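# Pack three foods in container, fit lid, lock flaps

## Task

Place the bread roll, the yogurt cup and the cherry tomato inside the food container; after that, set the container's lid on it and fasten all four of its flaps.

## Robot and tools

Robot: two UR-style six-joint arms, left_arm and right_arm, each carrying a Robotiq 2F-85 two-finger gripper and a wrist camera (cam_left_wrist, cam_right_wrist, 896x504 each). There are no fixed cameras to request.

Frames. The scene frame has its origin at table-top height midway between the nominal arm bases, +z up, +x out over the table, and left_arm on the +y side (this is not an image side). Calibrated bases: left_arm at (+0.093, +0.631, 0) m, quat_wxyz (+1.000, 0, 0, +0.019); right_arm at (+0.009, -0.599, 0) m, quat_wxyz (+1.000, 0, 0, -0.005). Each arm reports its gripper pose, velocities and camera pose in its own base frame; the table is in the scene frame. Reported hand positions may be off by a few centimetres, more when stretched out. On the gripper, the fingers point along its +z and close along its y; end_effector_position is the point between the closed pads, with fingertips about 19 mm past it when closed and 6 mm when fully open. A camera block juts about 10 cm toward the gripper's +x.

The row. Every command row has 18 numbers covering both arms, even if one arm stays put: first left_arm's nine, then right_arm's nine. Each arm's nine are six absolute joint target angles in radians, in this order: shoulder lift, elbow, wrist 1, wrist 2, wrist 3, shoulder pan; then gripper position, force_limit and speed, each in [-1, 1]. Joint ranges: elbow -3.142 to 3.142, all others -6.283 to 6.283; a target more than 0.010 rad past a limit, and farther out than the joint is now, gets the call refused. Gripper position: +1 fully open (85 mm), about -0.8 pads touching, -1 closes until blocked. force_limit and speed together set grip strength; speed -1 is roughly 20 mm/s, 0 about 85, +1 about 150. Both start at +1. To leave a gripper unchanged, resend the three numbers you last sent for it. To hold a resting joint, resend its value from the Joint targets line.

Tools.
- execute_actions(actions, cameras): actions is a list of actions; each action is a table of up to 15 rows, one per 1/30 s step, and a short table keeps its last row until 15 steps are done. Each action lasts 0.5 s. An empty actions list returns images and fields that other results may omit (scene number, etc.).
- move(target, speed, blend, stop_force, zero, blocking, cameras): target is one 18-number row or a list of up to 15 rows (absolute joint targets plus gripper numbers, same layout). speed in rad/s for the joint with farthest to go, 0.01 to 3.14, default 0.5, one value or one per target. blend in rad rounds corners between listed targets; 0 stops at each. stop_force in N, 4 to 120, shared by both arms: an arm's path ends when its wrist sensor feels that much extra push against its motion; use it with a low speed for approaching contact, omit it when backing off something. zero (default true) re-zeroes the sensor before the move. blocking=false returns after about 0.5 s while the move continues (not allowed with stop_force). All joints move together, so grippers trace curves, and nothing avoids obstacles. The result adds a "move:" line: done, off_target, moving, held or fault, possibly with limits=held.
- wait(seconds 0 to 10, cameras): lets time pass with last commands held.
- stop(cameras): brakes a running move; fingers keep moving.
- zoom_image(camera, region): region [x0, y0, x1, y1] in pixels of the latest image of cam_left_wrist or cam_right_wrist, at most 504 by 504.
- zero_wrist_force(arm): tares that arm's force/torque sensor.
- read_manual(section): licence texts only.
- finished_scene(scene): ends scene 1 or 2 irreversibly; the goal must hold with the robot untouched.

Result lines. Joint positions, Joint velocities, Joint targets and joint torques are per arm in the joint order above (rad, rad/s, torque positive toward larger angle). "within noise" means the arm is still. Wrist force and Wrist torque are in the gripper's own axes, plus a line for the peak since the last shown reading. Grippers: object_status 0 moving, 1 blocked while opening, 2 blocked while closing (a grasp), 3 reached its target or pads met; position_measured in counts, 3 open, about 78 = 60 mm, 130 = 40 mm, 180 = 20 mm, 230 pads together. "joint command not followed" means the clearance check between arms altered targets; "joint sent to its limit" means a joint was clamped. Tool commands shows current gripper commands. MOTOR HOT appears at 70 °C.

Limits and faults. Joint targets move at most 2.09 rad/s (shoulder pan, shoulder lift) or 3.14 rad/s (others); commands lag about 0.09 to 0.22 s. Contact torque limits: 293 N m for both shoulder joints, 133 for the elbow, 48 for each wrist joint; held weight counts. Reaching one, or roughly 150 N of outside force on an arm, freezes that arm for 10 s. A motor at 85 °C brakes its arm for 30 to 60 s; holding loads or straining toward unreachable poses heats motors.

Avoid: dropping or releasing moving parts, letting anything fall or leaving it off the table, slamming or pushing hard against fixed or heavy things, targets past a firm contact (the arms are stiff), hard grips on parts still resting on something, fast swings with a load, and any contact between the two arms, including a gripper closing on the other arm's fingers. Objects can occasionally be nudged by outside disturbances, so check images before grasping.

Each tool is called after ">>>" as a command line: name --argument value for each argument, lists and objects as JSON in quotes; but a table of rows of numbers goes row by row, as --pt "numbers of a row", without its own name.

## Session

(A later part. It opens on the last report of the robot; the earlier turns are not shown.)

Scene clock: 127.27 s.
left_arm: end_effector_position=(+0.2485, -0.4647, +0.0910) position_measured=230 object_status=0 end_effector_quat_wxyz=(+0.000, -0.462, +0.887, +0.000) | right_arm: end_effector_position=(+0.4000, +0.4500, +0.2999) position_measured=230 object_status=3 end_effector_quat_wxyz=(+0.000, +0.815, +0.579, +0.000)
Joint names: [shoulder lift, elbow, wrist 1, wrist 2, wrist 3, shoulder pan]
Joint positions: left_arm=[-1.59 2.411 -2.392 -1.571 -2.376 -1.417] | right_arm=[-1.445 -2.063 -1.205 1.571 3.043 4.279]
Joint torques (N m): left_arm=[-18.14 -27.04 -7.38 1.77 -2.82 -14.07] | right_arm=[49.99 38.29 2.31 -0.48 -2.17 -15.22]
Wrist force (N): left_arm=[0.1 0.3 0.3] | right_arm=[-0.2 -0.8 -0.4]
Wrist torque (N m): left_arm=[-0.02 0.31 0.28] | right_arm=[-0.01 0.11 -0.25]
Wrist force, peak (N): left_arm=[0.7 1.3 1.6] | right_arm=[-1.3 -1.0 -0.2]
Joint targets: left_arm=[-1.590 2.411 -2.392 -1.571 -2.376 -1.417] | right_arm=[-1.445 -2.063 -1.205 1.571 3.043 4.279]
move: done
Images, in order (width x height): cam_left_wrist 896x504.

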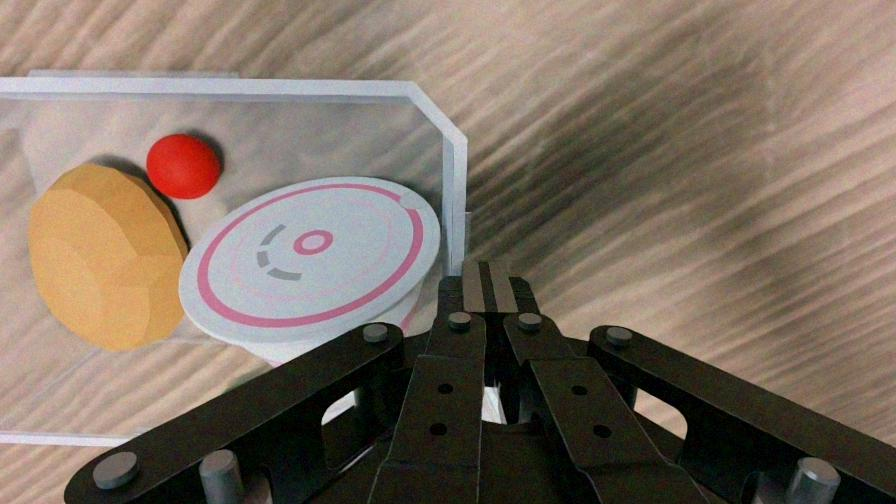

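>>> move --pt "-1.6706 2.3666 -2.2668 -1.5708 -2.3764 -1.4165 -1 -1 -1 -1.4446 -2.0632 -1.2046 1.5708 3.0435 4.2792 -1 -0.99 -1" --pt "-1.6886 2.252 -2.1342 -1.5708 -2.2596 -1.2997 -1 -1 -1 -1.4446 -2.0632 -1.2046 1.5708 3.0435 4.2792 -1 -0.99 -1" --cameras '["cam_left_wrist"]' --speed '[0.15,0.4]'

>>> zoom_image --camera "cam_left_wrist" --region '[140, 0, 620, 280]'

Scene clock: 129.67 s.
left_arm: end_effector_position=(+0.3099, -0.4650, +0.1999) position_measured=230 object_status=3 end_effector_quat_wxyz=(+0.000, -0.462, +0.887, +0.000) | right_arm: end_effector_position=(+0.4000, +0.4500, +0.2999) position_measured=230 object_status=3 end_effector_quat_wxyz=(+0.000, +0.815, +0.579, +0.000)
Joint names: [shoulder lift, elbow, wrist 1, wrist 2, wrist 3, shoulder pan]
Joint positions: left_arm=[-1.689 2.252 -2.134 -1.571 -2.26 -1.3] | right_arm=[-1.445 -2.063 -1.205 1.571 3.043 4.279]
Joint torques (N m): left_arm=[-38.2 -49.46 -0.42 1.57 3.21 10.7] | right_arm=[51.76 38.63 2.57 -0.67 -2.24 -13.23]
Wrist force (N): left_arm=[0.0 -0.1 0.2] | right_arm=[-0.3 -0.9 -0.1]
Wrist torque (N m): left_arm=[-0.13 0.33 0.16] | right_arm=[-0.01 0.13 -0.25]
Wrist force, peak (N): left_arm=[1.2 1.7 2.0] | right_arm=[-0.8 -1.1 0.2]
Joint targets: left_arm=[-1.689 2.252 -2.134 -1.571 -2.260 -1.300] | right_arm=[-1.445 -2.063 -1.205 1.571 3.043 4.279]
move: done
Images, in order (width x height): cam_left_wrist 896x504.

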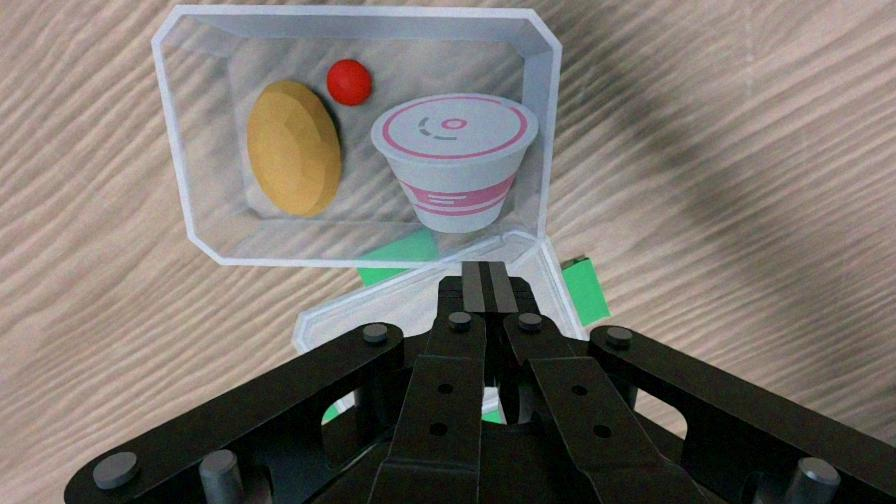

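Scaled by 1.050 from the camera's 896x504 image, which has a finer 1280x720 frame.

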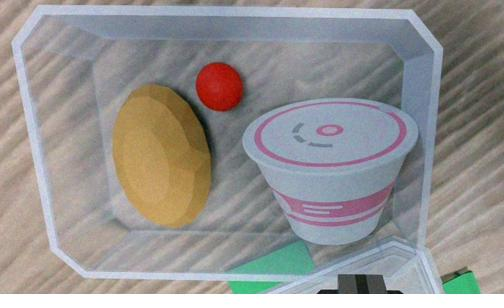

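>>> move --pt "-1.6706 2.3666 -2.2668 -1.5708 -2.3764 -1.4165 -1 -1 -1 -1.4446 -2.0632 -1.2046 1.5708 3.0435 4.2792 -1 -0.99 -1" --pt "-1.5901 2.4114 -2.3921 -1.5708 -2.3764 -1.4165 -1 -1 -1 -1.4446 -2.0632 -1.2046 1.5708 3.0435 4.2792 -1 -0.99 -1" --pt "-1.5393 2.3601 -2.3916 -1.5708 -2.3311 -1.3712 -1 -1 -1 -1.4446 -2.0632 -1.2046 1.5708 3.0435 4.2792 -1 -0.99 -1" --cameras '["cam_left_wrist"]' --speed '[0.4,0.1,0.04]' --stop_force 8

Scene clock: 135.17 s.
left_arm: end_effector_position=(+0.2755, -0.4837, +0.0910) position_measured=230 object_status=3 end_effector_quat_wxyz=(+0.000, -0.462, +0.887, +0.000) | right_arm: end_effector_position=(+0.4000, +0.4500, +0.2999) position_measured=230 object_status=3 end_effector_quat_wxyz=(+0.000, +0.815, +0.579, +0.000)
Joint names: [shoulder lift, elbow, wrist 1, wrist 2, wrist 3, shoulder pan]
Joint positions: left_arm=[-1.539 2.36 -2.392 -1.571 -2.331 -1.371] | right_arm=[-1.445 -2.063 -1.205 1.571 3.043 4.279]
Joint torques (N m): left_arm=[-23.83 -41.59 -0.33 1.76 2.89 14.86] | right_arm=[52.27 40.19 2.47 -0.76 -1.77 -13.21]
Wrist force (N): left_arm=[0.2 -0.2 0.3] | right_arm=[-0.6 -0.9 -0.2]
Wrist torque (N m): left_arm=[-0.12 0.30 0.15] | right_arm=[-0.02 0.19 -0.25]
Wrist force, peak (N): left_arm=[1.2 1.5 2.3] | right_arm=[-1.6 -1.0 -0.2]
Joint targets: left_arm=[-1.539 2.360 -2.392 -1.571 -2.331 -1.371] | right_arm=[-1.445 -2.063 -1.205 1.571 3.043 4.279]
move: done
Images, in order (width x height): cam_left_wrist 896x504.

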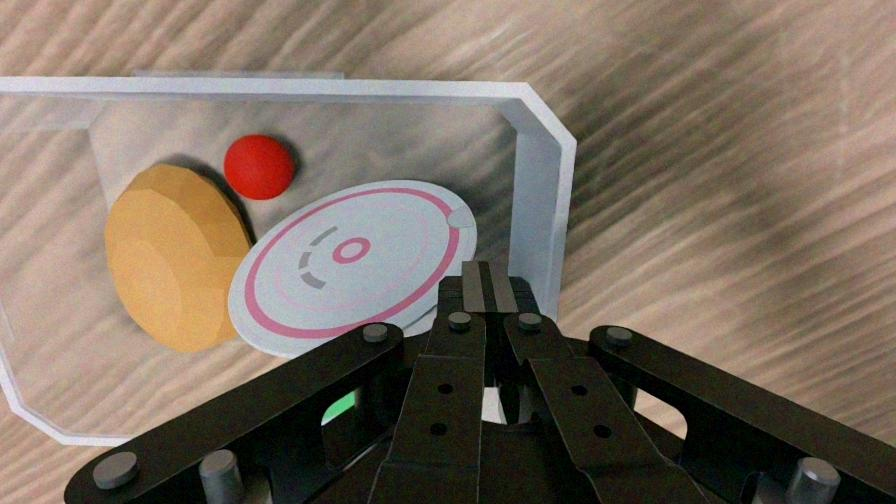

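>>> move --pt "-1.5901 2.4114 -2.3921 -1.5708 -2.3764 -1.4165 -1 -1 -1 -1.4446 -2.0632 -1.2046 1.5708 3.0435 4.2792 -1 -0.99 -1" --pt "-1.6706 2.3666 -2.2668 -1.5708 -2.3764 -1.4165 -1 -1 -1 -1.4446 -2.0632 -1.2046 1.5708 3.0435 4.2792 -1 -0.99 -1" --pt "-1.6886 2.252 -2.1342 -1.5708 -2.2596 -1.2997 1 -1 -1 -1.4446 -2.0632 -1.2046 1.5708 3.0435 4.2792 -1 -0.99 -1" --cameras '["cam_left_wrist"]' --blend '[0.03,0.03,0]' --speed 0.3

>>> zoom_image --camera "cam_left_wrist" --region '[140, 0, 620, 280]'

Scene clock: 141.43 s.
left_arm: end_effector_position=(+0.3100, -0.4650, +0.2000) position_measured=3 object_status=0 end_effector_quat_wxyz=(+0.000, -0.462, +0.887, +0.000) | right_arm: end_effector_position=(+0.4000, +0.4500, +0.2999) position_measured=230 object_status=3 end_effector_quat_wxyz=(+0.000, +0.815, +0.579, +0.000)
Joint names: [shoulder lift, elbow, wrist 1, wrist 2, wrist 3, shoulder pan]
Joint positions: left_arm=[-1.689 2.252 -2.134 -1.571 -2.26 -1.3] | right_arm=[-1.445 -2.063 -1.205 1.571 3.043 4.279]
Joint torques (N m): left_arm=[-39.47 -48.38 -0.35 1.23 2.71 13.89] | right_arm=[50.85 39.88 2.26 -0.72 -1.67 -10.71]
Wrist force (N): left_arm=[0.6 -0.2 0.0] | right_arm=[-0.7 -1.2 -0.4]
Wrist torque (N m): left_arm=[-0.14 0.22 0.16] | right_arm=[-0.06 0.18 -0.25]
Wrist force, peak (N): left_arm=[0.3 -2.2 -0.1] | right_arm=[-0.9 -1.3 0.5]
Joint targets: left_arm=[-1.689 2.252 -2.134 -1.571 -2.260 -1.300] | right_arm=[-1.445 -2.063 -1.205 1.571 3.043 4.279]
move: done; blend cut to 0.0256 rad at target 1
Images, in order (width x height): cam_left_wrist 896x504.

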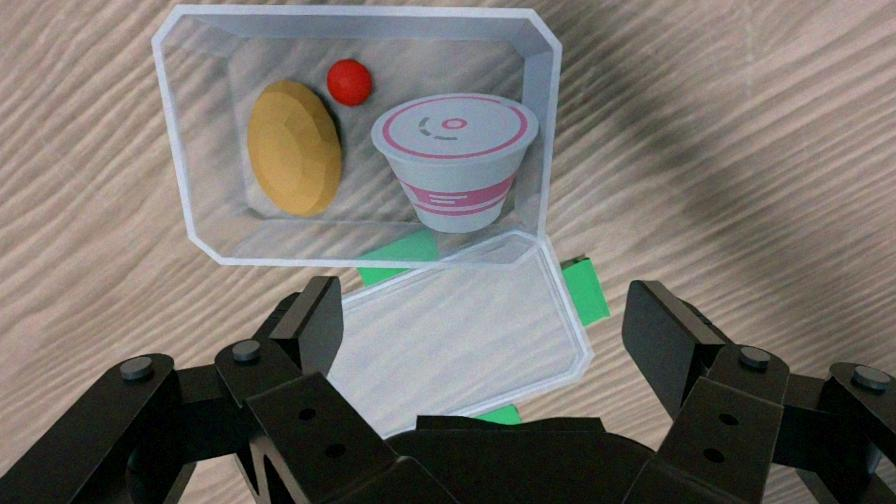

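Scaled by 1.050 from the camera's 896x504 image, which has a finer 1280x720 frame.

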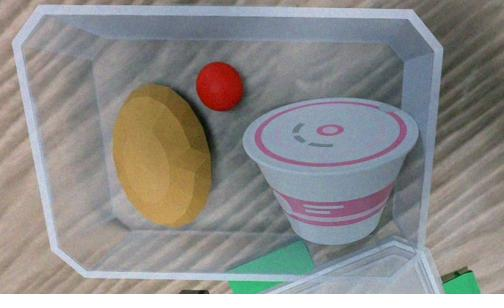

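>>> move --target '[-1.3176,1.9988,-2.252,-1.5708,-2.1735,-1.2136,-0.46,-1,-1,-1.4446,-2.0632,-1.2046,1.5708,3.0435,4.2792,-1,-0.99,-1]' --cameras '["cam_left_wrist"]' --speed 0.4

Scene clock: 146.37 s.
left_arm: end_effector_position=(+0.4140, -0.6112, +0.1300) position_measured=187 object_status=0 end_effector_quat_wxyz=(+0.000, -0.462, +0.887, +0.000) | right_arm: end_effector_position=(+0.4000, +0.4500, +0.2999) position_measured=230 object_status=3 end_effector_quat_wxyz=(+0.000, +0.815, +0.579, +0.000)
Joint names: [shoulder lift, elbow, wrist 1, wrist 2, wrist 3, shoulder pan]
Joint positions: left_arm=[-1.318 1.999 -2.252 -1.571 -2.173 -1.214] | right_arm=[-1.445 -2.063 -1.205 1.571 3.043 4.279]
Joint torques (N m): left_arm=[-45.18 -45.55 -7.6 1.58 2.52 17.29] | right_arm=[50.69 39.24 2.53 -0.84 -1.82 -9.62]
Wrist force (N): left_arm=[0.7 0.0 0.0] | right_arm=[-0.4 -0.3 0.2]
Wrist torque (N m): left_arm=[-0.11 0.20 0.13] | right_arm=[0.08 0.15 -0.25]
Wrist force, peak (N): left_arm=[1.0 -1.8 1.3] | right_arm=[-1.1 -1.3 -0.4]
Joint targets: left_arm=[-1.318 1.999 -2.252 -1.571 -2.174 -1.214] | right_arm=[-1.445 -2.063 -1.205 1.571 3.043 4.279]
move: done
Images, in order (width x height): cam_left_wrist 896x504.

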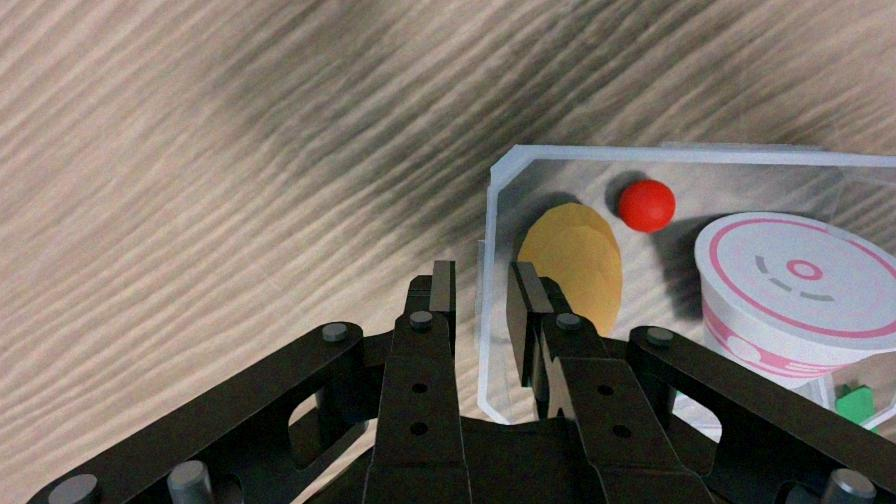

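>>> move --target '[-1.2341,2.0418,-2.3785,-1.5708,-2.1735,-1.2136,-0.46,-1,-1,-1.4446,-2.0632,-1.2046,1.5708,3.0435,4.2792,-1,-0.99,-1]' --cameras '["cam_left_wrist"]' --speed 0.06 --stop_force 7

Scene clock: 149.20 s.
left_arm: end_effector_position=(+0.4143, -0.6120, +0.0867) position_measured=187 object_status=3 end_effector_quat_wxyz=(+0.000, -0.462, +0.887, +0.000) | right_arm: end_effector_position=(+0.4000, +0.4500, +0.2999) position_measured=230 object_status=3 end_effector_quat_wxyz=(+0.000, +0.815, +0.579, +0.000)
Joint names: [shoulder lift, elbow, wrist 1, wrist 2, wrist 3, shoulder pan]
Joint positions: left_arm=[-1.265 2.026 -2.332 -1.571 -2.173 -1.214] | right_arm=[-1.445 -2.063 -1.205 1.571 3.043 4.279]
Joint torques (N m): left_arm=[-67.2 -43.1 -0.31 1.43 3.35 10.55] | right_arm=[49.27 39.68 2.01 -0.21 -1.99 -11.41]
Wrist force (N): left_arm=[0.3 -0.1 0.2] | right_arm=[-0.6 -1.0 -0.3]
Wrist torque (N m): left_arm=[-0.11 0.25 0.13] | right_arm=[-0.03 0.17 -0.25]
Wrist force, peak (N): left_arm=[-2.7 2.3 -35.1] | right_arm=[-0.5 -1.5 0.1]
Joint targets: left_arm=[-1.265 2.026 -2.332 -1.571 -2.173 -1.214] | right_arm=[-1.445 -2.063 -1.205 1.571 3.043 4.279]
move: contact (left_arm); left_arm: the wrist 1 is farthest, 0.046 rad from its target
Images, in order (width x height): cam_left_wrist 896x504.

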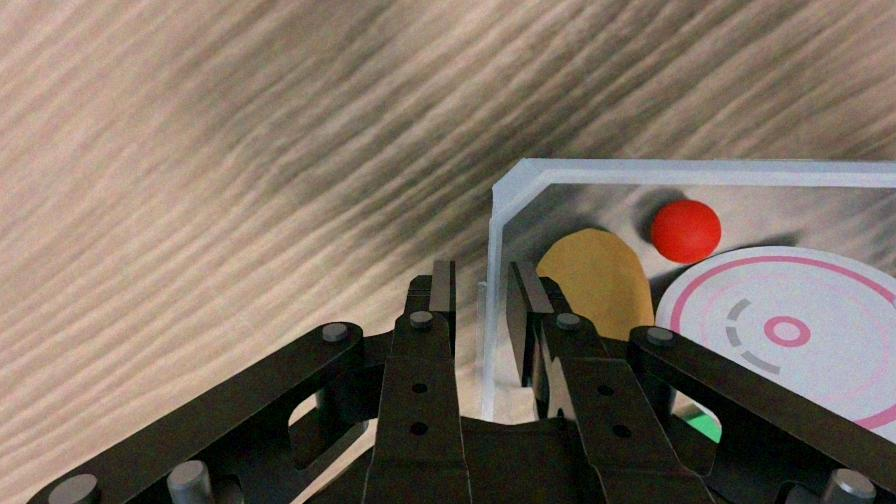

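>>> zoom_image --camera "cam_left_wrist" --region '[400, 140, 720, 440]'

Scaled by 1.575 from the camera's 896x504 image, which has a finer 1280x720 frame.

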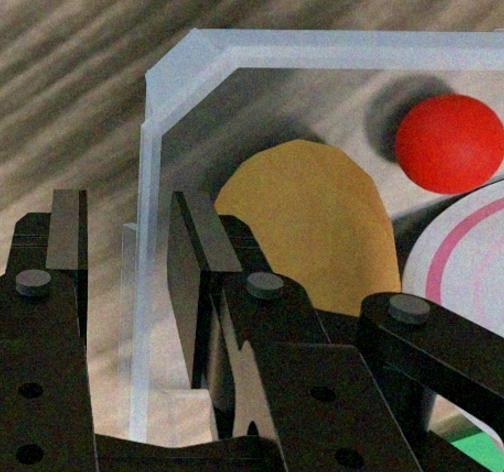

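>>> move --target '[-1.2341,2.0418,-2.3785,-1.5708,-2.1735,-1.2136,-0.46,-1,-1,-1.4446,-2.0632,-1.2046,1.5708,3.0435,4.2792,-1,-0.99,-1]' --cameras '["cam_left_wrist"]' --speed 0.02 --stop_force 6

Scene clock: 153.20 s.
left_arm: end_effector_position=(+0.4140, -0.6111, +0.0620) position_measured=187 object_status=3 end_effector_quat_wxyz=(+0.000, -0.462, +0.887, +0.000) | right_arm: end_effector_position=(+0.4000, +0.4500, +0.2999) position_measured=230 object_status=3 end_effector_quat_wxyz=(+0.000, +0.815, +0.579, +0.000)
Joint names: [shoulder lift, elbow, wrist 1, wrist 2, wrist 3, shoulder pan]
Joint positions: left_arm=[-1.234 2.042 -2.378 -1.571 -2.173 -1.214] | right_arm=[-1.445 -2.063 -1.205 1.571 3.043 4.279]
Joint torques (N m): left_arm=[-46.96 -27.71 -7.4 1.57 2.1 -1.31] | right_arm=[48.69 40.15 2.46 -0.36 -1.48 -12.5]
Wrist force (N): left_arm=[0.2 0.1 -0.1] | right_arm=[-0.9 -0.5 0.0]
Wrist torque (N m): left_arm=[-0.09 0.27 0.15] | right_arm=[0.03 0.24 -0.24]
Wrist force, peak (N): left_arm=[0.7 0.3 -0.2] | right_arm=[-0.6 -1.4 0.3]
Joint targets: left_arm=[-1.234 2.042 -2.378 -1.571 -2.174 -1.214] | right_arm=[-1.445 -2.063 -1.205 1.571 3.043 4.279]
move: done
Images, in order (width x height): cam_left_wrist 896x504.

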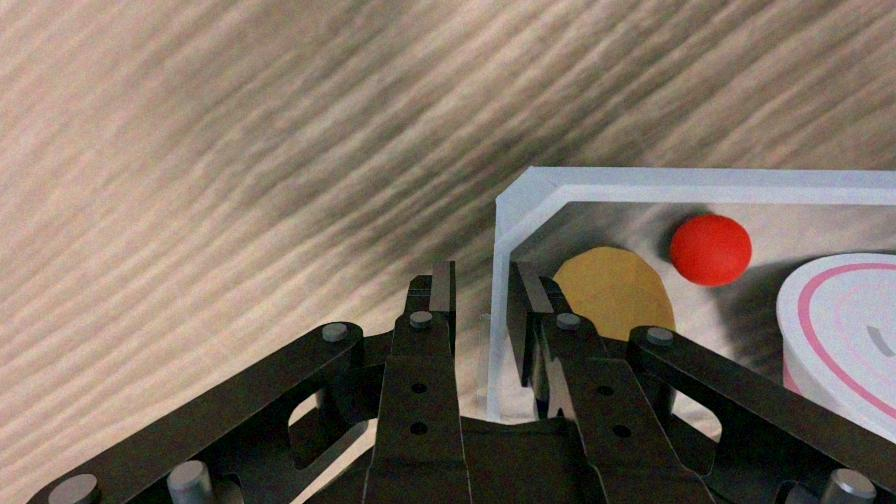

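>>> move --target '[-1.2341,2.0418,-2.3785,-1.5708,-2.1735,-1.2136,-1,-1,-1,-1.4446,-2.0632,-1.2046,1.5708,3.0435,4.2792,-1,-0.99,-1]' --cameras '[]'

Scene clock: 154.10 s.
left_arm: end_effector_position=(+0.4140, -0.6111, +0.0620) position_measured=212 object_status=0 end_effector_quat_wxyz=(+0.000, -0.462, +0.887, +0.000) | right_arm: end_effector_position=(+0.4000, +0.4500, +0.2999) position_measured=230 object_status=3 end_effector_quat_wxyz=(+0.000, +0.815, +0.579, +0.000)
Joint names: [shoulder lift, elbow, wrist 1, wrist 2, wrist 3, shoulder pan]
Joint positions: left_arm=[-1.234 2.042 -2.379 -1.571 -2.173 -1.214] | right_arm=[-1.445 -2.063 -1.205 1.571 3.043 4.279]
Joint torques (N m): left_arm=[-48.61 -29.35 -7.9 1.36 2.04 -3.21] | right_arm=[50.44 39.11 2.23 -0.67 -1.64 -13.02]
Wrist force (N): left_arm=[-0.5 1.5 -2.0] | right_arm=[-0.8 -0.3 0.4]
Wrist torque (N m): left_arm=[-0.41 0.21 0.24] | right_arm=[0.08 0.21 -0.25]
Wrist force, peak (N): left_arm=[-0.6 1.4 -3.3] | right_arm=[-1.3 -0.6 -0.2]
Joint targets: left_arm=[-1.234 2.042 -2.378 -1.571 -2.174 -1.214] | right_arm=[-1.445 -2.063 -1.205 1.571 3.043 4.279]
move: done
No camera images: "cameras" was empty.

>>> move --target '[-1.2143,2.0117,-2.3682,-1.5708,-2.2181,-1.2582,-1,-1,-1,-1.4446,-2.0632,-1.2046,1.5708,3.0435,4.2792,-1,-0.99,-1]' --cameras '["cam_left_wrist","cam_right_wrist"]' --speed 0.05

Scene clock: 155.47 s.
left_arm: end_effector_position=(+0.3912, -0.6437, +0.0620) position_measured=212 object_status=2 end_effector_quat_wxyz=(+0.000, -0.462, +0.887, +0.000) | right_arm: end_effector_position=(+0.4000, +0.4500, +0.2999) position_measured=230 object_status=3 end_effector_quat_wxyz=(+0.000, +0.815, +0.579, +0.000)
Joint names: [shoulder lift, elbow, wrist 1, wrist 2, wrist 3, shoulder pan]
Joint positions: left_arm=[-1.214 2.012 -2.368 -1.571 -2.218 -1.258] | right_arm=[-1.445 -2.063 -1.205 1.571 3.043 4.279]
Joint torques (N m): left_arm=[-48 -40.33 -0.47 1.43 -3.07 -17.13] | right_arm=[51.24 38.87 2.41 -0.84 -1.6 -12.03]
Wrist force (N): left_arm=[-2.2 0.1 -4.4] | right_arm=[-0.9 -0.6 -0.2]
Wrist torque (N m): left_arm=[-0.42 0.23 0.49] | right_arm=[0.04 0.23 -0.25]
Wrist force, peak (N): left_arm=[-2.6 0.8 -6.6] | right_arm=[-0.9 -1.5 -0.1]
Joint targets: left_arm=[-1.214 2.012 -2.368 -1.571 -2.218 -1.258] | right_arm=[-1.445 -2.063 -1.205 1.571 3.043 4.279]
move: done

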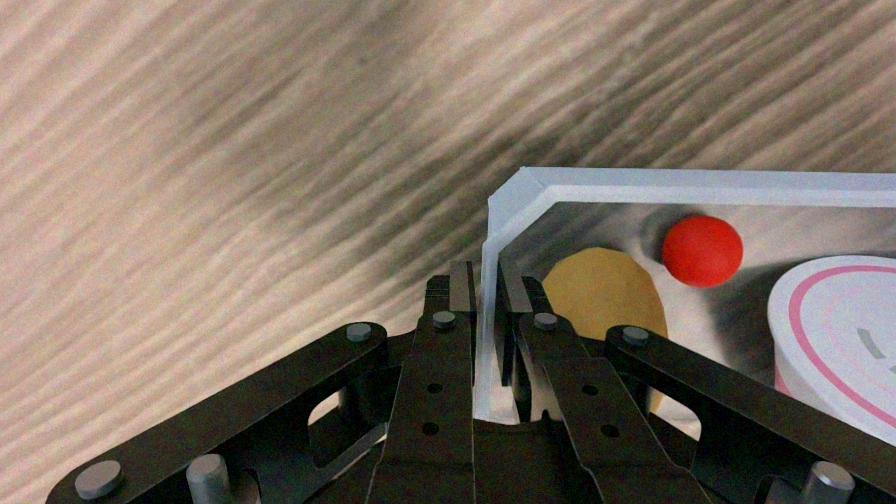

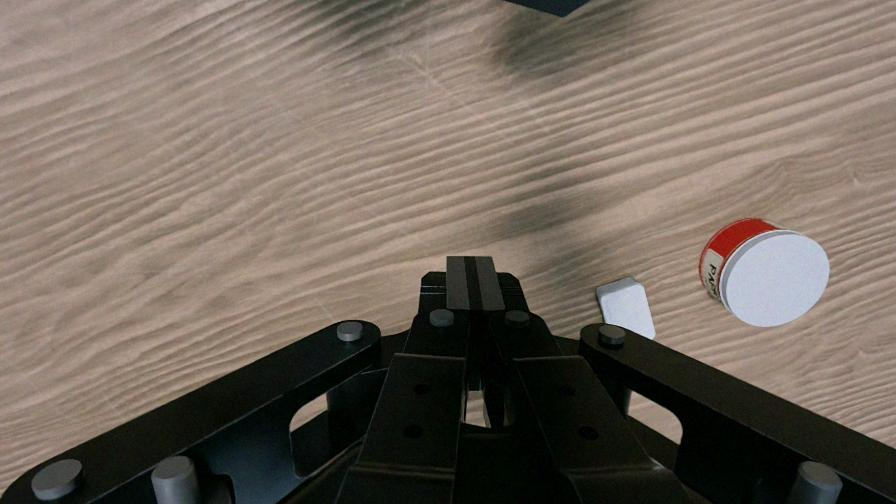

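>>> move --pt "-1.2143 2.0117 -2.3682 -1.5708 -2.2181 -1.2582 -1 -1 -1 -1.845 -1.9263 -0.9411 1.5708 1.8852 4.4639 -1 -0.99 -1" --pt "-1.2143 2.0117 -2.3682 -1.5708 -2.2181 -1.2582 -1 -1 -1 -1.9103 -1.9668 -0.8353 1.5708 1.8852 4.4639 -1 -0.99 -1" --cameras '["cam_left_wrist","cam_right_wrist"]' --speed '[0.4,0.06]' --stop_force 8

Scene clock: 158.23 s.
left_arm: end_effector_position=(+0.3911, -0.6439, +0.0620) position_measured=212 object_status=2 end_effector_quat_wxyz=(+0.000, -0.462, +0.887, +0.000) | right_arm: end_effector_position=(+0.3926, +0.5400, +0.2537) position_measured=230 object_status=3 end_effector_quat_wxyz=(+0.000, +0.648, +0.762, +0.000)
Joint names: [shoulder lift, elbow, wrist 1, wrist 2, wrist 3, shoulder pan]
Joint positions: left_arm=[-1.214 2.012 -2.368 -1.571 -2.218 -1.258] | right_arm=[-1.593 -2.013 -1.107 1.571 2.616 4.348]
Joint torques (N m): left_arm=[-45.18 -41.76 -0.19 1.52 -2.46 -18.16] | right_arm=[61.94 35.84 1.86 -0.69 1.94 -16.27]
Wrist force (N): left_arm=[-2.2 0.0 -3.7] | right_arm=[-0.5 -0.6 0.0]
Wrist torque (N m): left_arm=[-0.44 0.19 0.48] | right_arm=[0.08 0.16 -0.33]
Wrist force, peak (N): left_arm=[-1.8 0.0 -5.8] | right_arm=[4.4 -1.3 3.8]
Joint targets: left_arm=[-1.214 2.012 -2.368 -1.571 -2.218 -1.258] | right_arm=[-1.593 -2.013 -1.107 1.571 2.616 4.348]
move: held (right_arm; a check stopped the path); path passed 0 of 2 targets; limits=held; right_arm: the wrist 3 is farthest, 0.731 rad from its target
joint command not followed: on one or more control steps a check withheld the commanded joint targets of the right arm, and it was not sent them on those steps.
cause: the commanded joint targets, or the way to them, would bring a part of the robot too close to another arm (this arm's gripper and a part of the left arm just beyond the elbow, 16 mm apart when this arm was first held).

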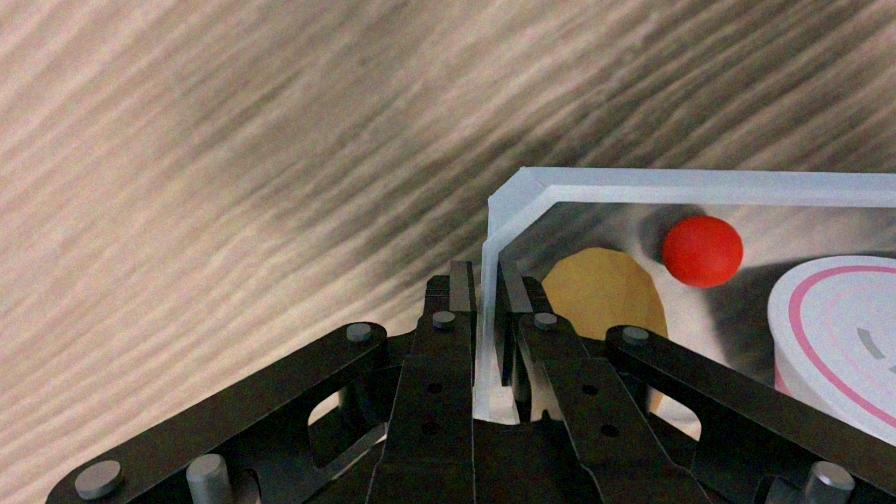

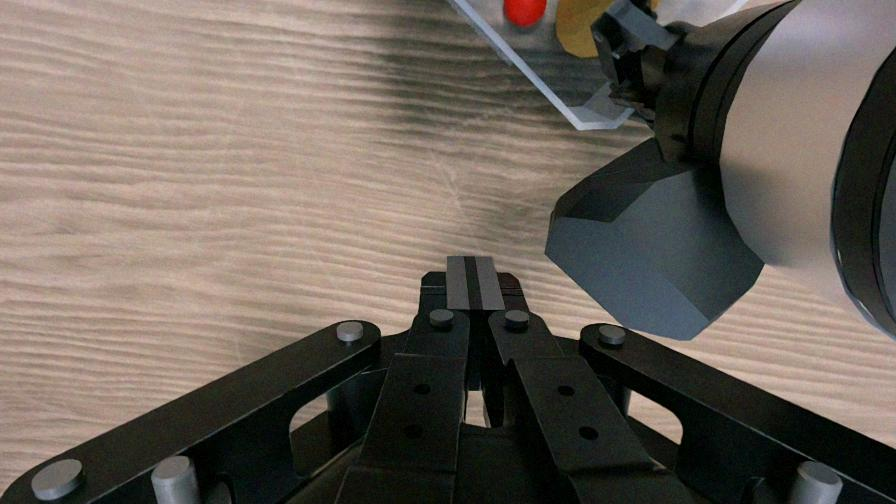

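>>> move --pt "-1.2143 2.0117 -2.3682 -1.5708 -2.2181 -1.2582 -0.46 -1 -1 -1.4446 -2.0632 -1.2046 1.5708 3.0435 4.2792 -1 -0.99 -1" --pt "-1.3176 1.9988 -2.252 -1.5708 -2.1735 -1.2136 -0.46 -1 -1 -1.4446 -2.0632 -1.2046 1.5708 3.0435 4.2792 -1 -0.99 -1" --pt "-1.6886 2.252 -2.1342 -1.5708 -2.2596 -1.2997 -0.46 -1 -1 -1.4446 -2.0632 -1.2046 1.5708 3.0435 4.2792 -1 -0.99 -1" --cameras '["cam_left_wrist"]' --speed '[0.3,0.15,0.4]'

Scene clock: 163.53 s.
left_arm: end_effector_position=(+0.3100, -0.4651, +0.2000) position_measured=187 object_status=3 end_effector_quat_wxyz=(+0.000, -0.462, +0.887, +0.000) | right_arm: end_effector_position=(+0.4000, +0.4500, +0.2999) position_measured=230 object_status=3 end_effector_quat_wxyz=(+0.000, +0.815, +0.579, +0.000)
Joint names: [shoulder lift, elbow, wrist 1, wrist 2, wrist 3, shoulder pan]
Joint positions: left_arm=[-1.688 2.252 -2.134 -1.571 -2.26 -1.3] | right_arm=[-1.445 -2.063 -1.205 1.571 3.044 4.279]
Joint torques (N m): left_arm=[-33.42 -33.46 -0.99 1.25 -3.08 -14.06] | right_arm=[52.39 37.63 1.91 -0.54 1.6 -14.11]
Wrist force (N): left_arm=[0.4 0.4 0.2] | right_arm=[-0.6 -0.6 0.0]
Wrist torque (N m): left_arm=[-0.04 0.25 0.29] | right_arm=[0.03 0.18 -0.37]
Wrist force, peak (N): left_arm=[-2.0 -0.3 -5.7] | right_arm=[-1.5 -0.7 -1.0]
Joint targets: left_arm=[-1.689 2.252 -2.134 -1.571 -2.260 -1.300] | right_arm=[-1.445 -2.063 -1.205 1.571 3.043 4.279]
move: done
Images, in order (width x height): cam_left_wrist 896x504.

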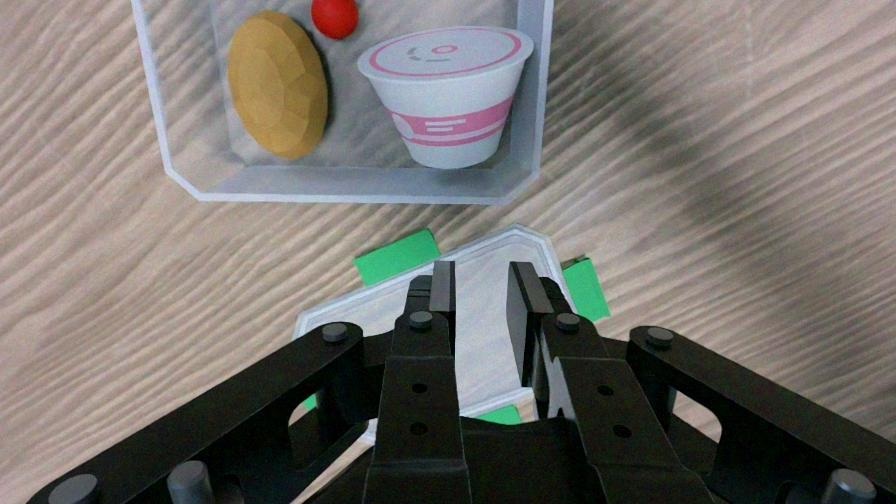

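>>> move --pt "-1.6348 2.3349 -2.2709 -1.5708 -2.4291 -1.4692 -1 -1 -1 -1.4446 -2.0632 -1.2046 1.5708 3.0435 4.2792 -1 -0.99 -1" --pt "-1.5569 2.3783 -2.3922 -1.5708 -2.4291 -1.4692 -1 -1 -1 -1.4446 -2.0632 -1.2046 1.5708 3.0435 4.2792 -1 -0.99 -1" --pt "-1.5095 2.3282 -2.3895 -1.5708 -2.3835 -1.4236 -1 -1 -1 -1.4446 -2.0632 -1.2046 1.5708 3.0435 4.2792 -1 -0.99 -1" --cameras '["cam_left_wrist"]' --speed '[0.4,0.1,0.04]' --stop_force 8

>>> move --target '[-1.5838,2.2866,-2.2736,-1.5708,-2.3835,-1.4236,-1,-1,-1,-1.4446,-2.0632,-1.2046,1.5708,3.0435,4.2792,-1,-0.99,-1]' --cameras '["cam_left_wrist"]' --speed 0.1

Scene clock: 167.80 s.
left_arm: end_effector_position=(+0.2526, -0.5164, +0.0909) position_measured=230 object_status=3 end_effector_quat_wxyz=(+0.000, -0.462, +0.887, +0.000) | right_arm: end_effector_position=(+0.4000, +0.4500, +0.2999) position_measured=230 object_status=3 end_effector_quat_wxyz=(+0.000, +0.815, +0.579, +0.000)
Joint names: [shoulder lift, elbow, wrist 1, wrist 2, wrist 3, shoulder pan]
Joint positions: left_arm=[-1.51 2.328 -2.389 -1.571 -2.384 -1.424] | right_arm=[-1.445 -2.063 -1.205 1.571 3.044 4.279]
Joint torques (N m): left_arm=[-24.88 -42.38 -0.44 1.44 2.93 15.64] | right_arm=[51.97 38.71 1.93 -0.59 1.7 -11.88]
Wrist force (N): left_arm=[0.3 -0.1 0.0] | right_arm=[-0.4 -0.8 -0.5]
Wrist torque (N m): left_arm=[-0.11 0.28 0.16] | right_arm=[0.00 0.15 -0.38]
Wrist force, peak (N): left_arm=[2.4 1.7 1.5] | right_arm=[-0.7 -1.6 -0.3]
Joint targets: left_arm=[-1.510 2.328 -2.390 -1.571 -2.383 -1.424] | right_arm=[-1.445 -2.063 -1.205 1.571 3.043 4.279]
move: done
Images, in order (width x height): cam_left_wrist 896x504.

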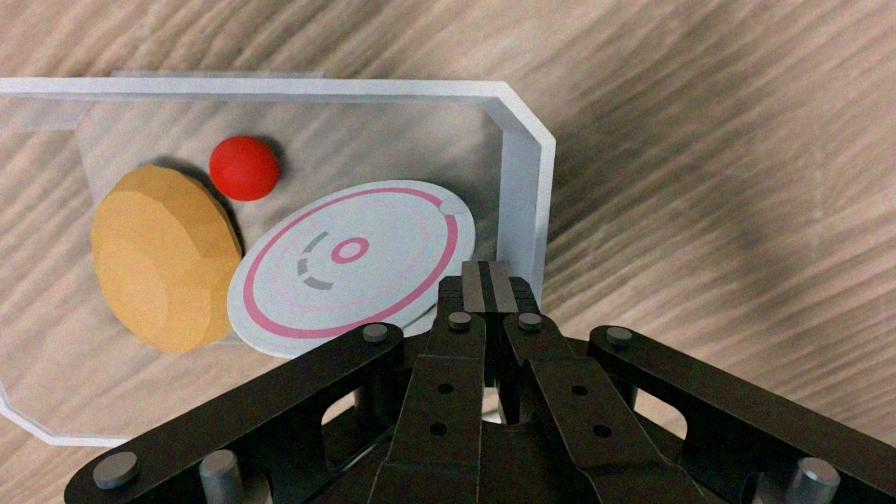

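Scene clock: 169.37 s.
left_arm: end_effector_position=(+0.2526, -0.5165, +0.1399) position_measured=230 object_status=3 end_effector_quat_wxyz=(+0.000, -0.462, +0.887, +0.000) | right_arm: end_effector_position=(+0.4000, +0.4500, +0.2999) position_measured=230 object_status=3 end_effector_quat_wxyz=(+0.000, +0.815, +0.579, +0.000)
Joint names: [shoulder lift, elbow, wrist 1, wrist 2, wrist 3, shoulder pan]
Joint positions: left_arm=[-1.584 2.287 -2.274 -1.571 -2.383 -1.424] | right_arm=[-1.445 -2.063 -1.205 1.571 3.044 4.279]
Joint torques (N m): left_arm=[-39.92 -45.63 -0.43 1.72 2.89 13.64] | right_arm=[49.7 38.97 1.68 -0.31 1.34 -13.81]
Wrist force (N): left_arm=[0.2 -0.1 -0.2] | right_arm=[-0.7 -0.5 -0.3]
Wrist torque (N m): left_arm=[-0.10 0.29 0.13] | right_arm=[0.04 0.20 -0.37]
Wrist force, peak (N): left_arm=[0.3 0.3 0.7] | right_arm=[-1.1 -1.1 -0.1]
Joint targets: left_arm=[-1.584 2.287 -2.274 -1.571 -2.383 -1.424] | right_arm=[-1.445 -2.063 -1.205 1.571 3.043 4.279]
move: done
Images, in order (width x height): cam_left_wrist 896x504.

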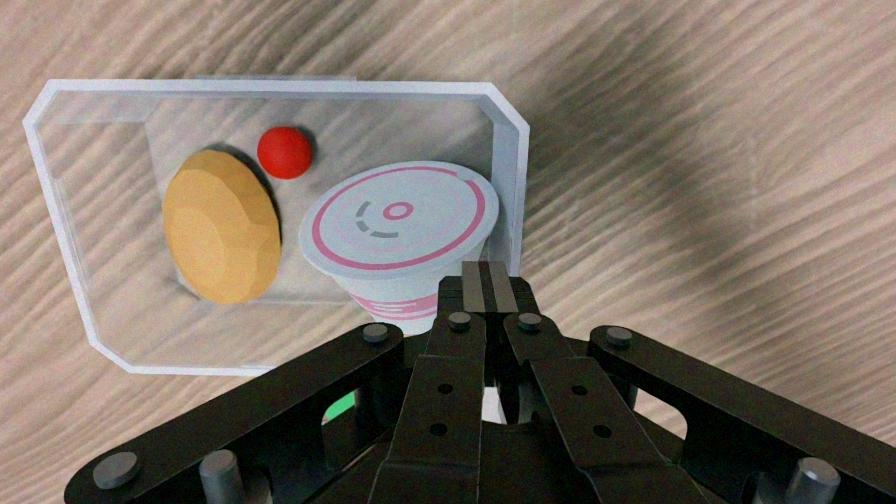

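>>> move --target '[-1.4758,2.422,-2.7747,-2.2274,-1.978,-0.9304,-1,-1,-1,-1.4446,-2.0632,-1.2046,1.5708,3.0435,4.2792,-1,-0.99,-1]' --cameras '["cam_left_wrist"]' --speed 0.4

Scene clock: 172.43 s.
left_arm: end_effector_position=(+0.3386, -0.4530, +0.1401) position_measured=230 object_status=3 end_effector_quat_wxyz=(-0.303, -0.434, +0.834, -0.158) | right_arm: end_effector_position=(+0.4000, +0.4500, +0.2999) position_measured=230 object_status=3 end_effector_quat_wxyz=(+0.000, +0.815, +0.579, +0.000)
Joint names: [shoulder lift, elbow, wrist 1, wrist 2, wrist 3, shoulder pan]
Joint positions: left_arm=[-1.476 2.422 -2.775 -2.227 -1.978 -0.931] | right_arm=[-1.445 -2.063 -1.205 1.571 3.044 4.279]
Joint torques (N m): left_arm=[-21.75 -23.61 -7.82 -5.92 2.6 14.62] | right_arm=[48.01 39.23 1.69 -0.67 1.15 -13.2]
Wrist force (N): left_arm=[-0.1 -0.2 0.9] | right_arm=[-0.5 -0.8 0.3]
Wrist torque (N m): left_arm=[0.02 0.12 0.11] | right_arm=[0.00 0.16 -0.38]
Wrist force, peak (N): left_arm=[1.4 0.4 -0.4] | right_arm=[-1.1 -0.9 -0.2]
Joint targets: left_arm=[-1.476 2.422 -2.775 -2.227 -1.978 -0.930] | right_arm=[-1.445 -2.063 -1.205 1.571 3.043 4.279]
move: done
Images, in order (width x height): cam_left_wrist 896x504.

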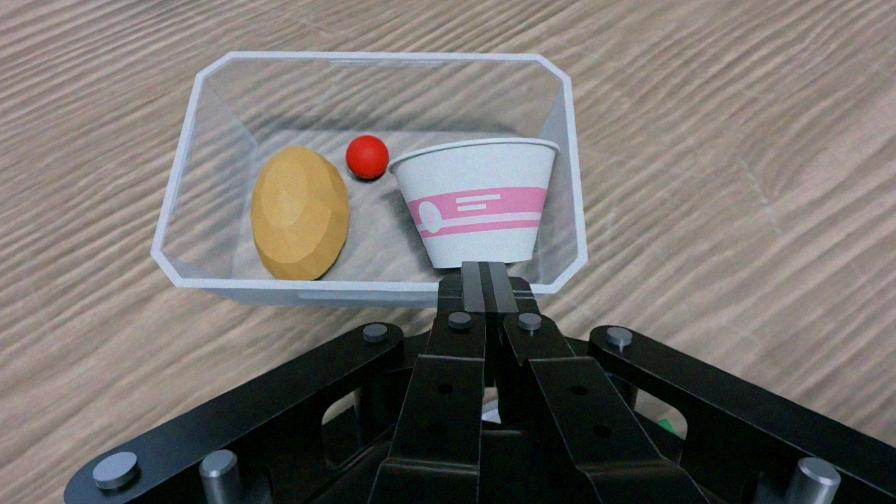

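>>> move --target '[-1.2513,2.4644,-3.0416,-2.2274,-1.978,-0.9304,-1,-1,-1,-1.4446,-2.0632,-1.2046,1.5708,3.0435,4.2792,-1,-0.99,-1]' --cameras '["cam_left_wrist"]' --speed 0.1 --stop_force 10

Scene clock: 176.30 s.
left_arm: end_effector_position=(+0.3387, -0.4532, +0.0401) position_measured=230 object_status=3 end_effector_quat_wxyz=(-0.303, -0.434, +0.834, -0.158) | right_arm: end_effector_position=(+0.4000, +0.4500, +0.2999) position_measured=230 object_status=3 end_effector_quat_wxyz=(+0.000, +0.815, +0.579, +0.000)
Joint names: [shoulder lift, elbow, wrist 1, wrist 2, wrist 3, shoulder pan]
Joint positions: left_arm=[-1.251 2.464 -3.042 -2.227 -1.978 -0.93] | right_arm=[-1.445 -2.063 -1.205 1.571 3.044 4.279]
Joint torques (N m): left_arm=[-29.62 -13.61 -8.04 -4.5 2.53 11.62] | right_arm=[50.2 39.77 2.01 -0.08 1.32 -13.01]
Wrist force (N): left_arm=[-0.2 -0.3 0.4] | right_arm=[-0.4 -0.5 0.1]
Wrist torque (N m): left_arm=[0.03 0.12 0.10] | right_arm=[0.05 0.15 -0.37]
Wrist force, peak (N): left_arm=[-0.7 0.3 1.0] | right_arm=[-0.9 -1.3 -0.5]
Joint targets: left_arm=[-1.251 2.464 -3.042 -2.227 -1.978 -0.930] | right_arm=[-1.445 -2.063 -1.205 1.571 3.043 4.279]
move: done
Images, in order (width x height): cam_left_wrist 896x504.

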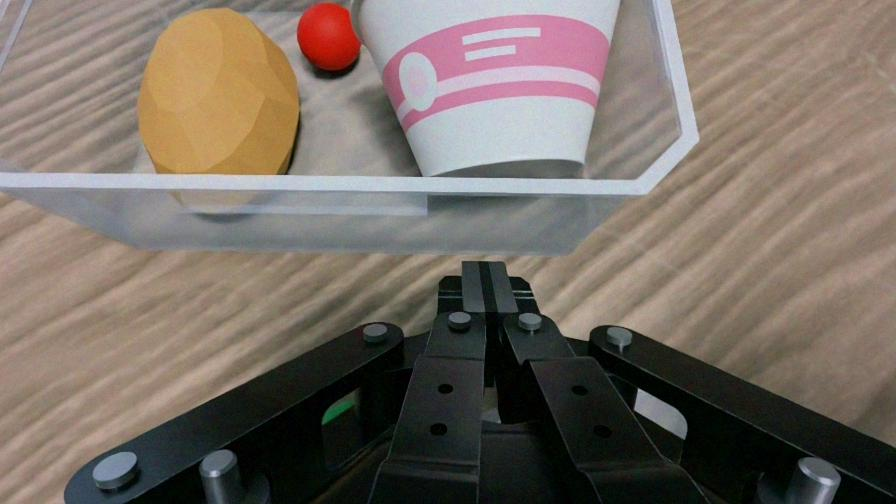

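>>> move --pt "-1.2513 2.4644 -3.0416 -2.2274 -1.978 -0.9304 -1 -1 -1 -1.845 -1.9263 -0.9411 1.5708 1.8852 4.4639 -1 -0.99 -1" --pt "-1.2513 2.4644 -3.0416 -2.2274 -1.978 -0.9304 -1 -1 -1 -1.9103 -1.9668 -0.8353 1.5708 1.8852 4.4639 -1 -0.99 -1" --cameras '["cam_left_wrist","cam_right_wrist"]' --speed '[0.4,0.06]' --stop_force 8

Scene clock: 182.13 s.
left_arm: end_effector_position=(+0.3387, -0.4532, +0.0401) position_measured=230 object_status=3 end_effector_quat_wxyz=(-0.303, -0.434, +0.834, -0.158) | right_arm: end_effector_position=(+0.3527, +0.6819, +0.0910) position_measured=230 object_status=3 end_effector_quat_wxyz=(+0.000, +0.278, +0.961, +0.000)
Joint names: [shoulder lift, elbow, wrist 1, wrist 2, wrist 3, shoulder pan]
Joint positions: left_arm=[-1.251 2.464 -3.042 -2.227 -1.978 -0.93] | right_arm=[-1.91 -1.967 -0.835 1.571 1.885 4.464]
Joint torques (N m): left_arm=[-30.82 -14.12 -7.72 -3.47 3.06 11.47] | right_arm=[61.47 29.48 7.64 -0.66 -2.07 15.03]
Wrist force (N): left_arm=[-0.2 -0.2 0.3] | right_arm=[-1.3 0.1 0.5]
Wrist torque (N m): left_arm=[0.04 0.13 0.10] | right_arm=[0.21 0.28 -0.17]
Wrist force, peak (N): left_arm=[-0.1 -0.4 0.9] | right_arm=[-1.1 -0.1 1.7]
Joint targets: left_arm=[-1.251 2.464 -3.042 -2.227 -1.978 -0.930] | right_arm=[-1.910 -1.967 -0.835 1.571 1.885 4.464]
move: done

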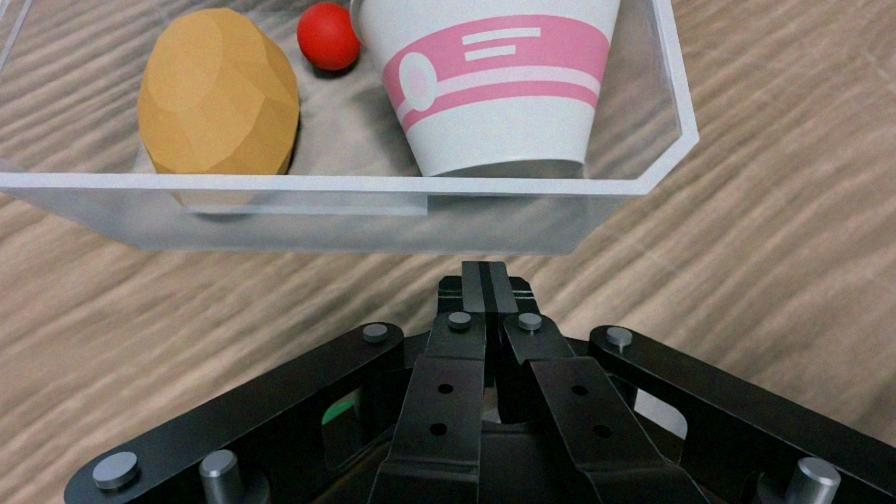

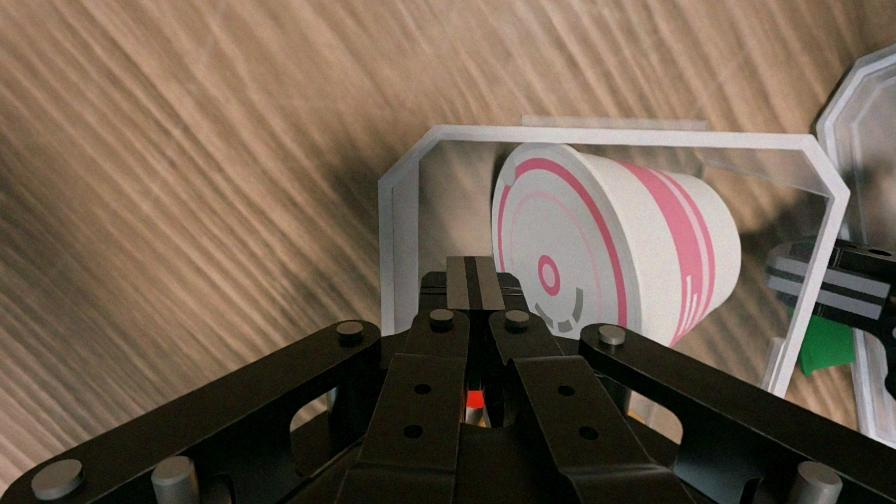

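>>> move --target '[-1.2513,2.4644,-3.0416,-2.2274,-1.978,-0.9304,-1,-1,-1,-1.977,-1.8656,-0.8698,1.5708,1.8658,4.4445,-1,-0.99,-1]' --cameras '["cam_left_wrist","cam_right_wrist"]' --speed 0.03 --stop_force 12

Scene clock: 186.60 s.
left_arm: end_effector_position=(+0.3387, -0.4532, +0.0401) position_measured=230 object_status=3 end_effector_quat_wxyz=(-0.303, -0.434, +0.834, -0.158) | right_arm: end_effector_position=(+0.3794, +0.7241, +0.0910) position_measured=230 object_status=3 end_effector_quat_wxyz=(+0.000, +0.278, +0.961, +0.000)
Joint names: [shoulder lift, elbow, wrist 1, wrist 2, wrist 3, shoulder pan]
Joint positions: left_arm=[-1.251 2.464 -3.042 -2.227 -1.978 -0.93] | right_arm=[-1.977 -1.866 -0.87 1.571 1.866 4.444]
Joint torques (N m): left_arm=[-33.83 -12.89 -7.72 -2.57 2.58 9.42] | right_arm=[67.97 49.59 1.55 -0.19 -2.25 -13.65]
Wrist force (N): left_arm=[-0.3 -0.3 0.4] | right_arm=[-1.2 -1.0 -0.9]
Wrist torque (N m): left_arm=[0.04 0.16 0.10] | right_arm=[0.19 0.28 -0.19]
Wrist force, peak (N): left_arm=[-0.5 -0.4 0.7] | right_arm=[-1.8 -1.5 -1.2]
Joint targets: left_arm=[-1.251 2.464 -3.042 -2.227 -1.978 -0.930] | right_arm=[-1.977 -1.866 -0.870 1.571 1.866 4.444]
move: done

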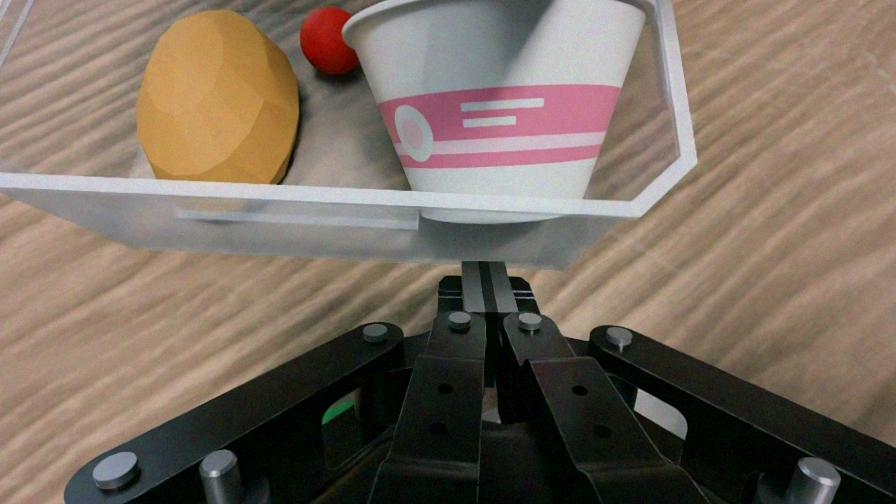

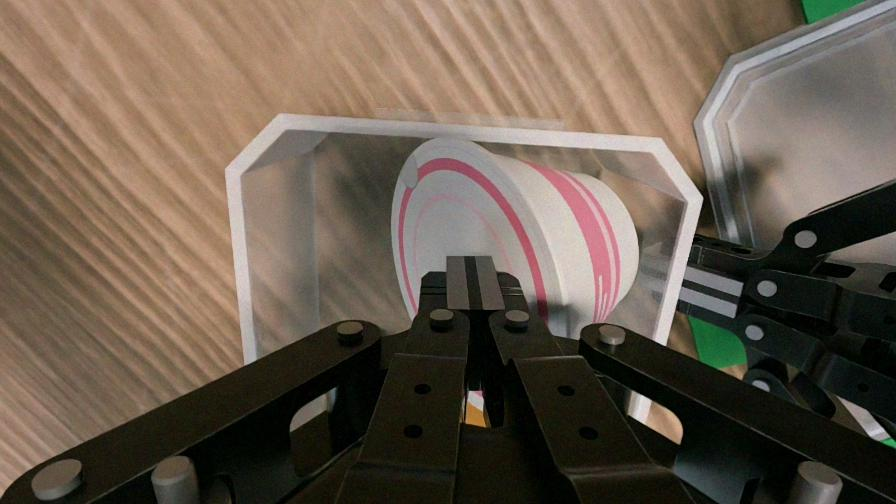

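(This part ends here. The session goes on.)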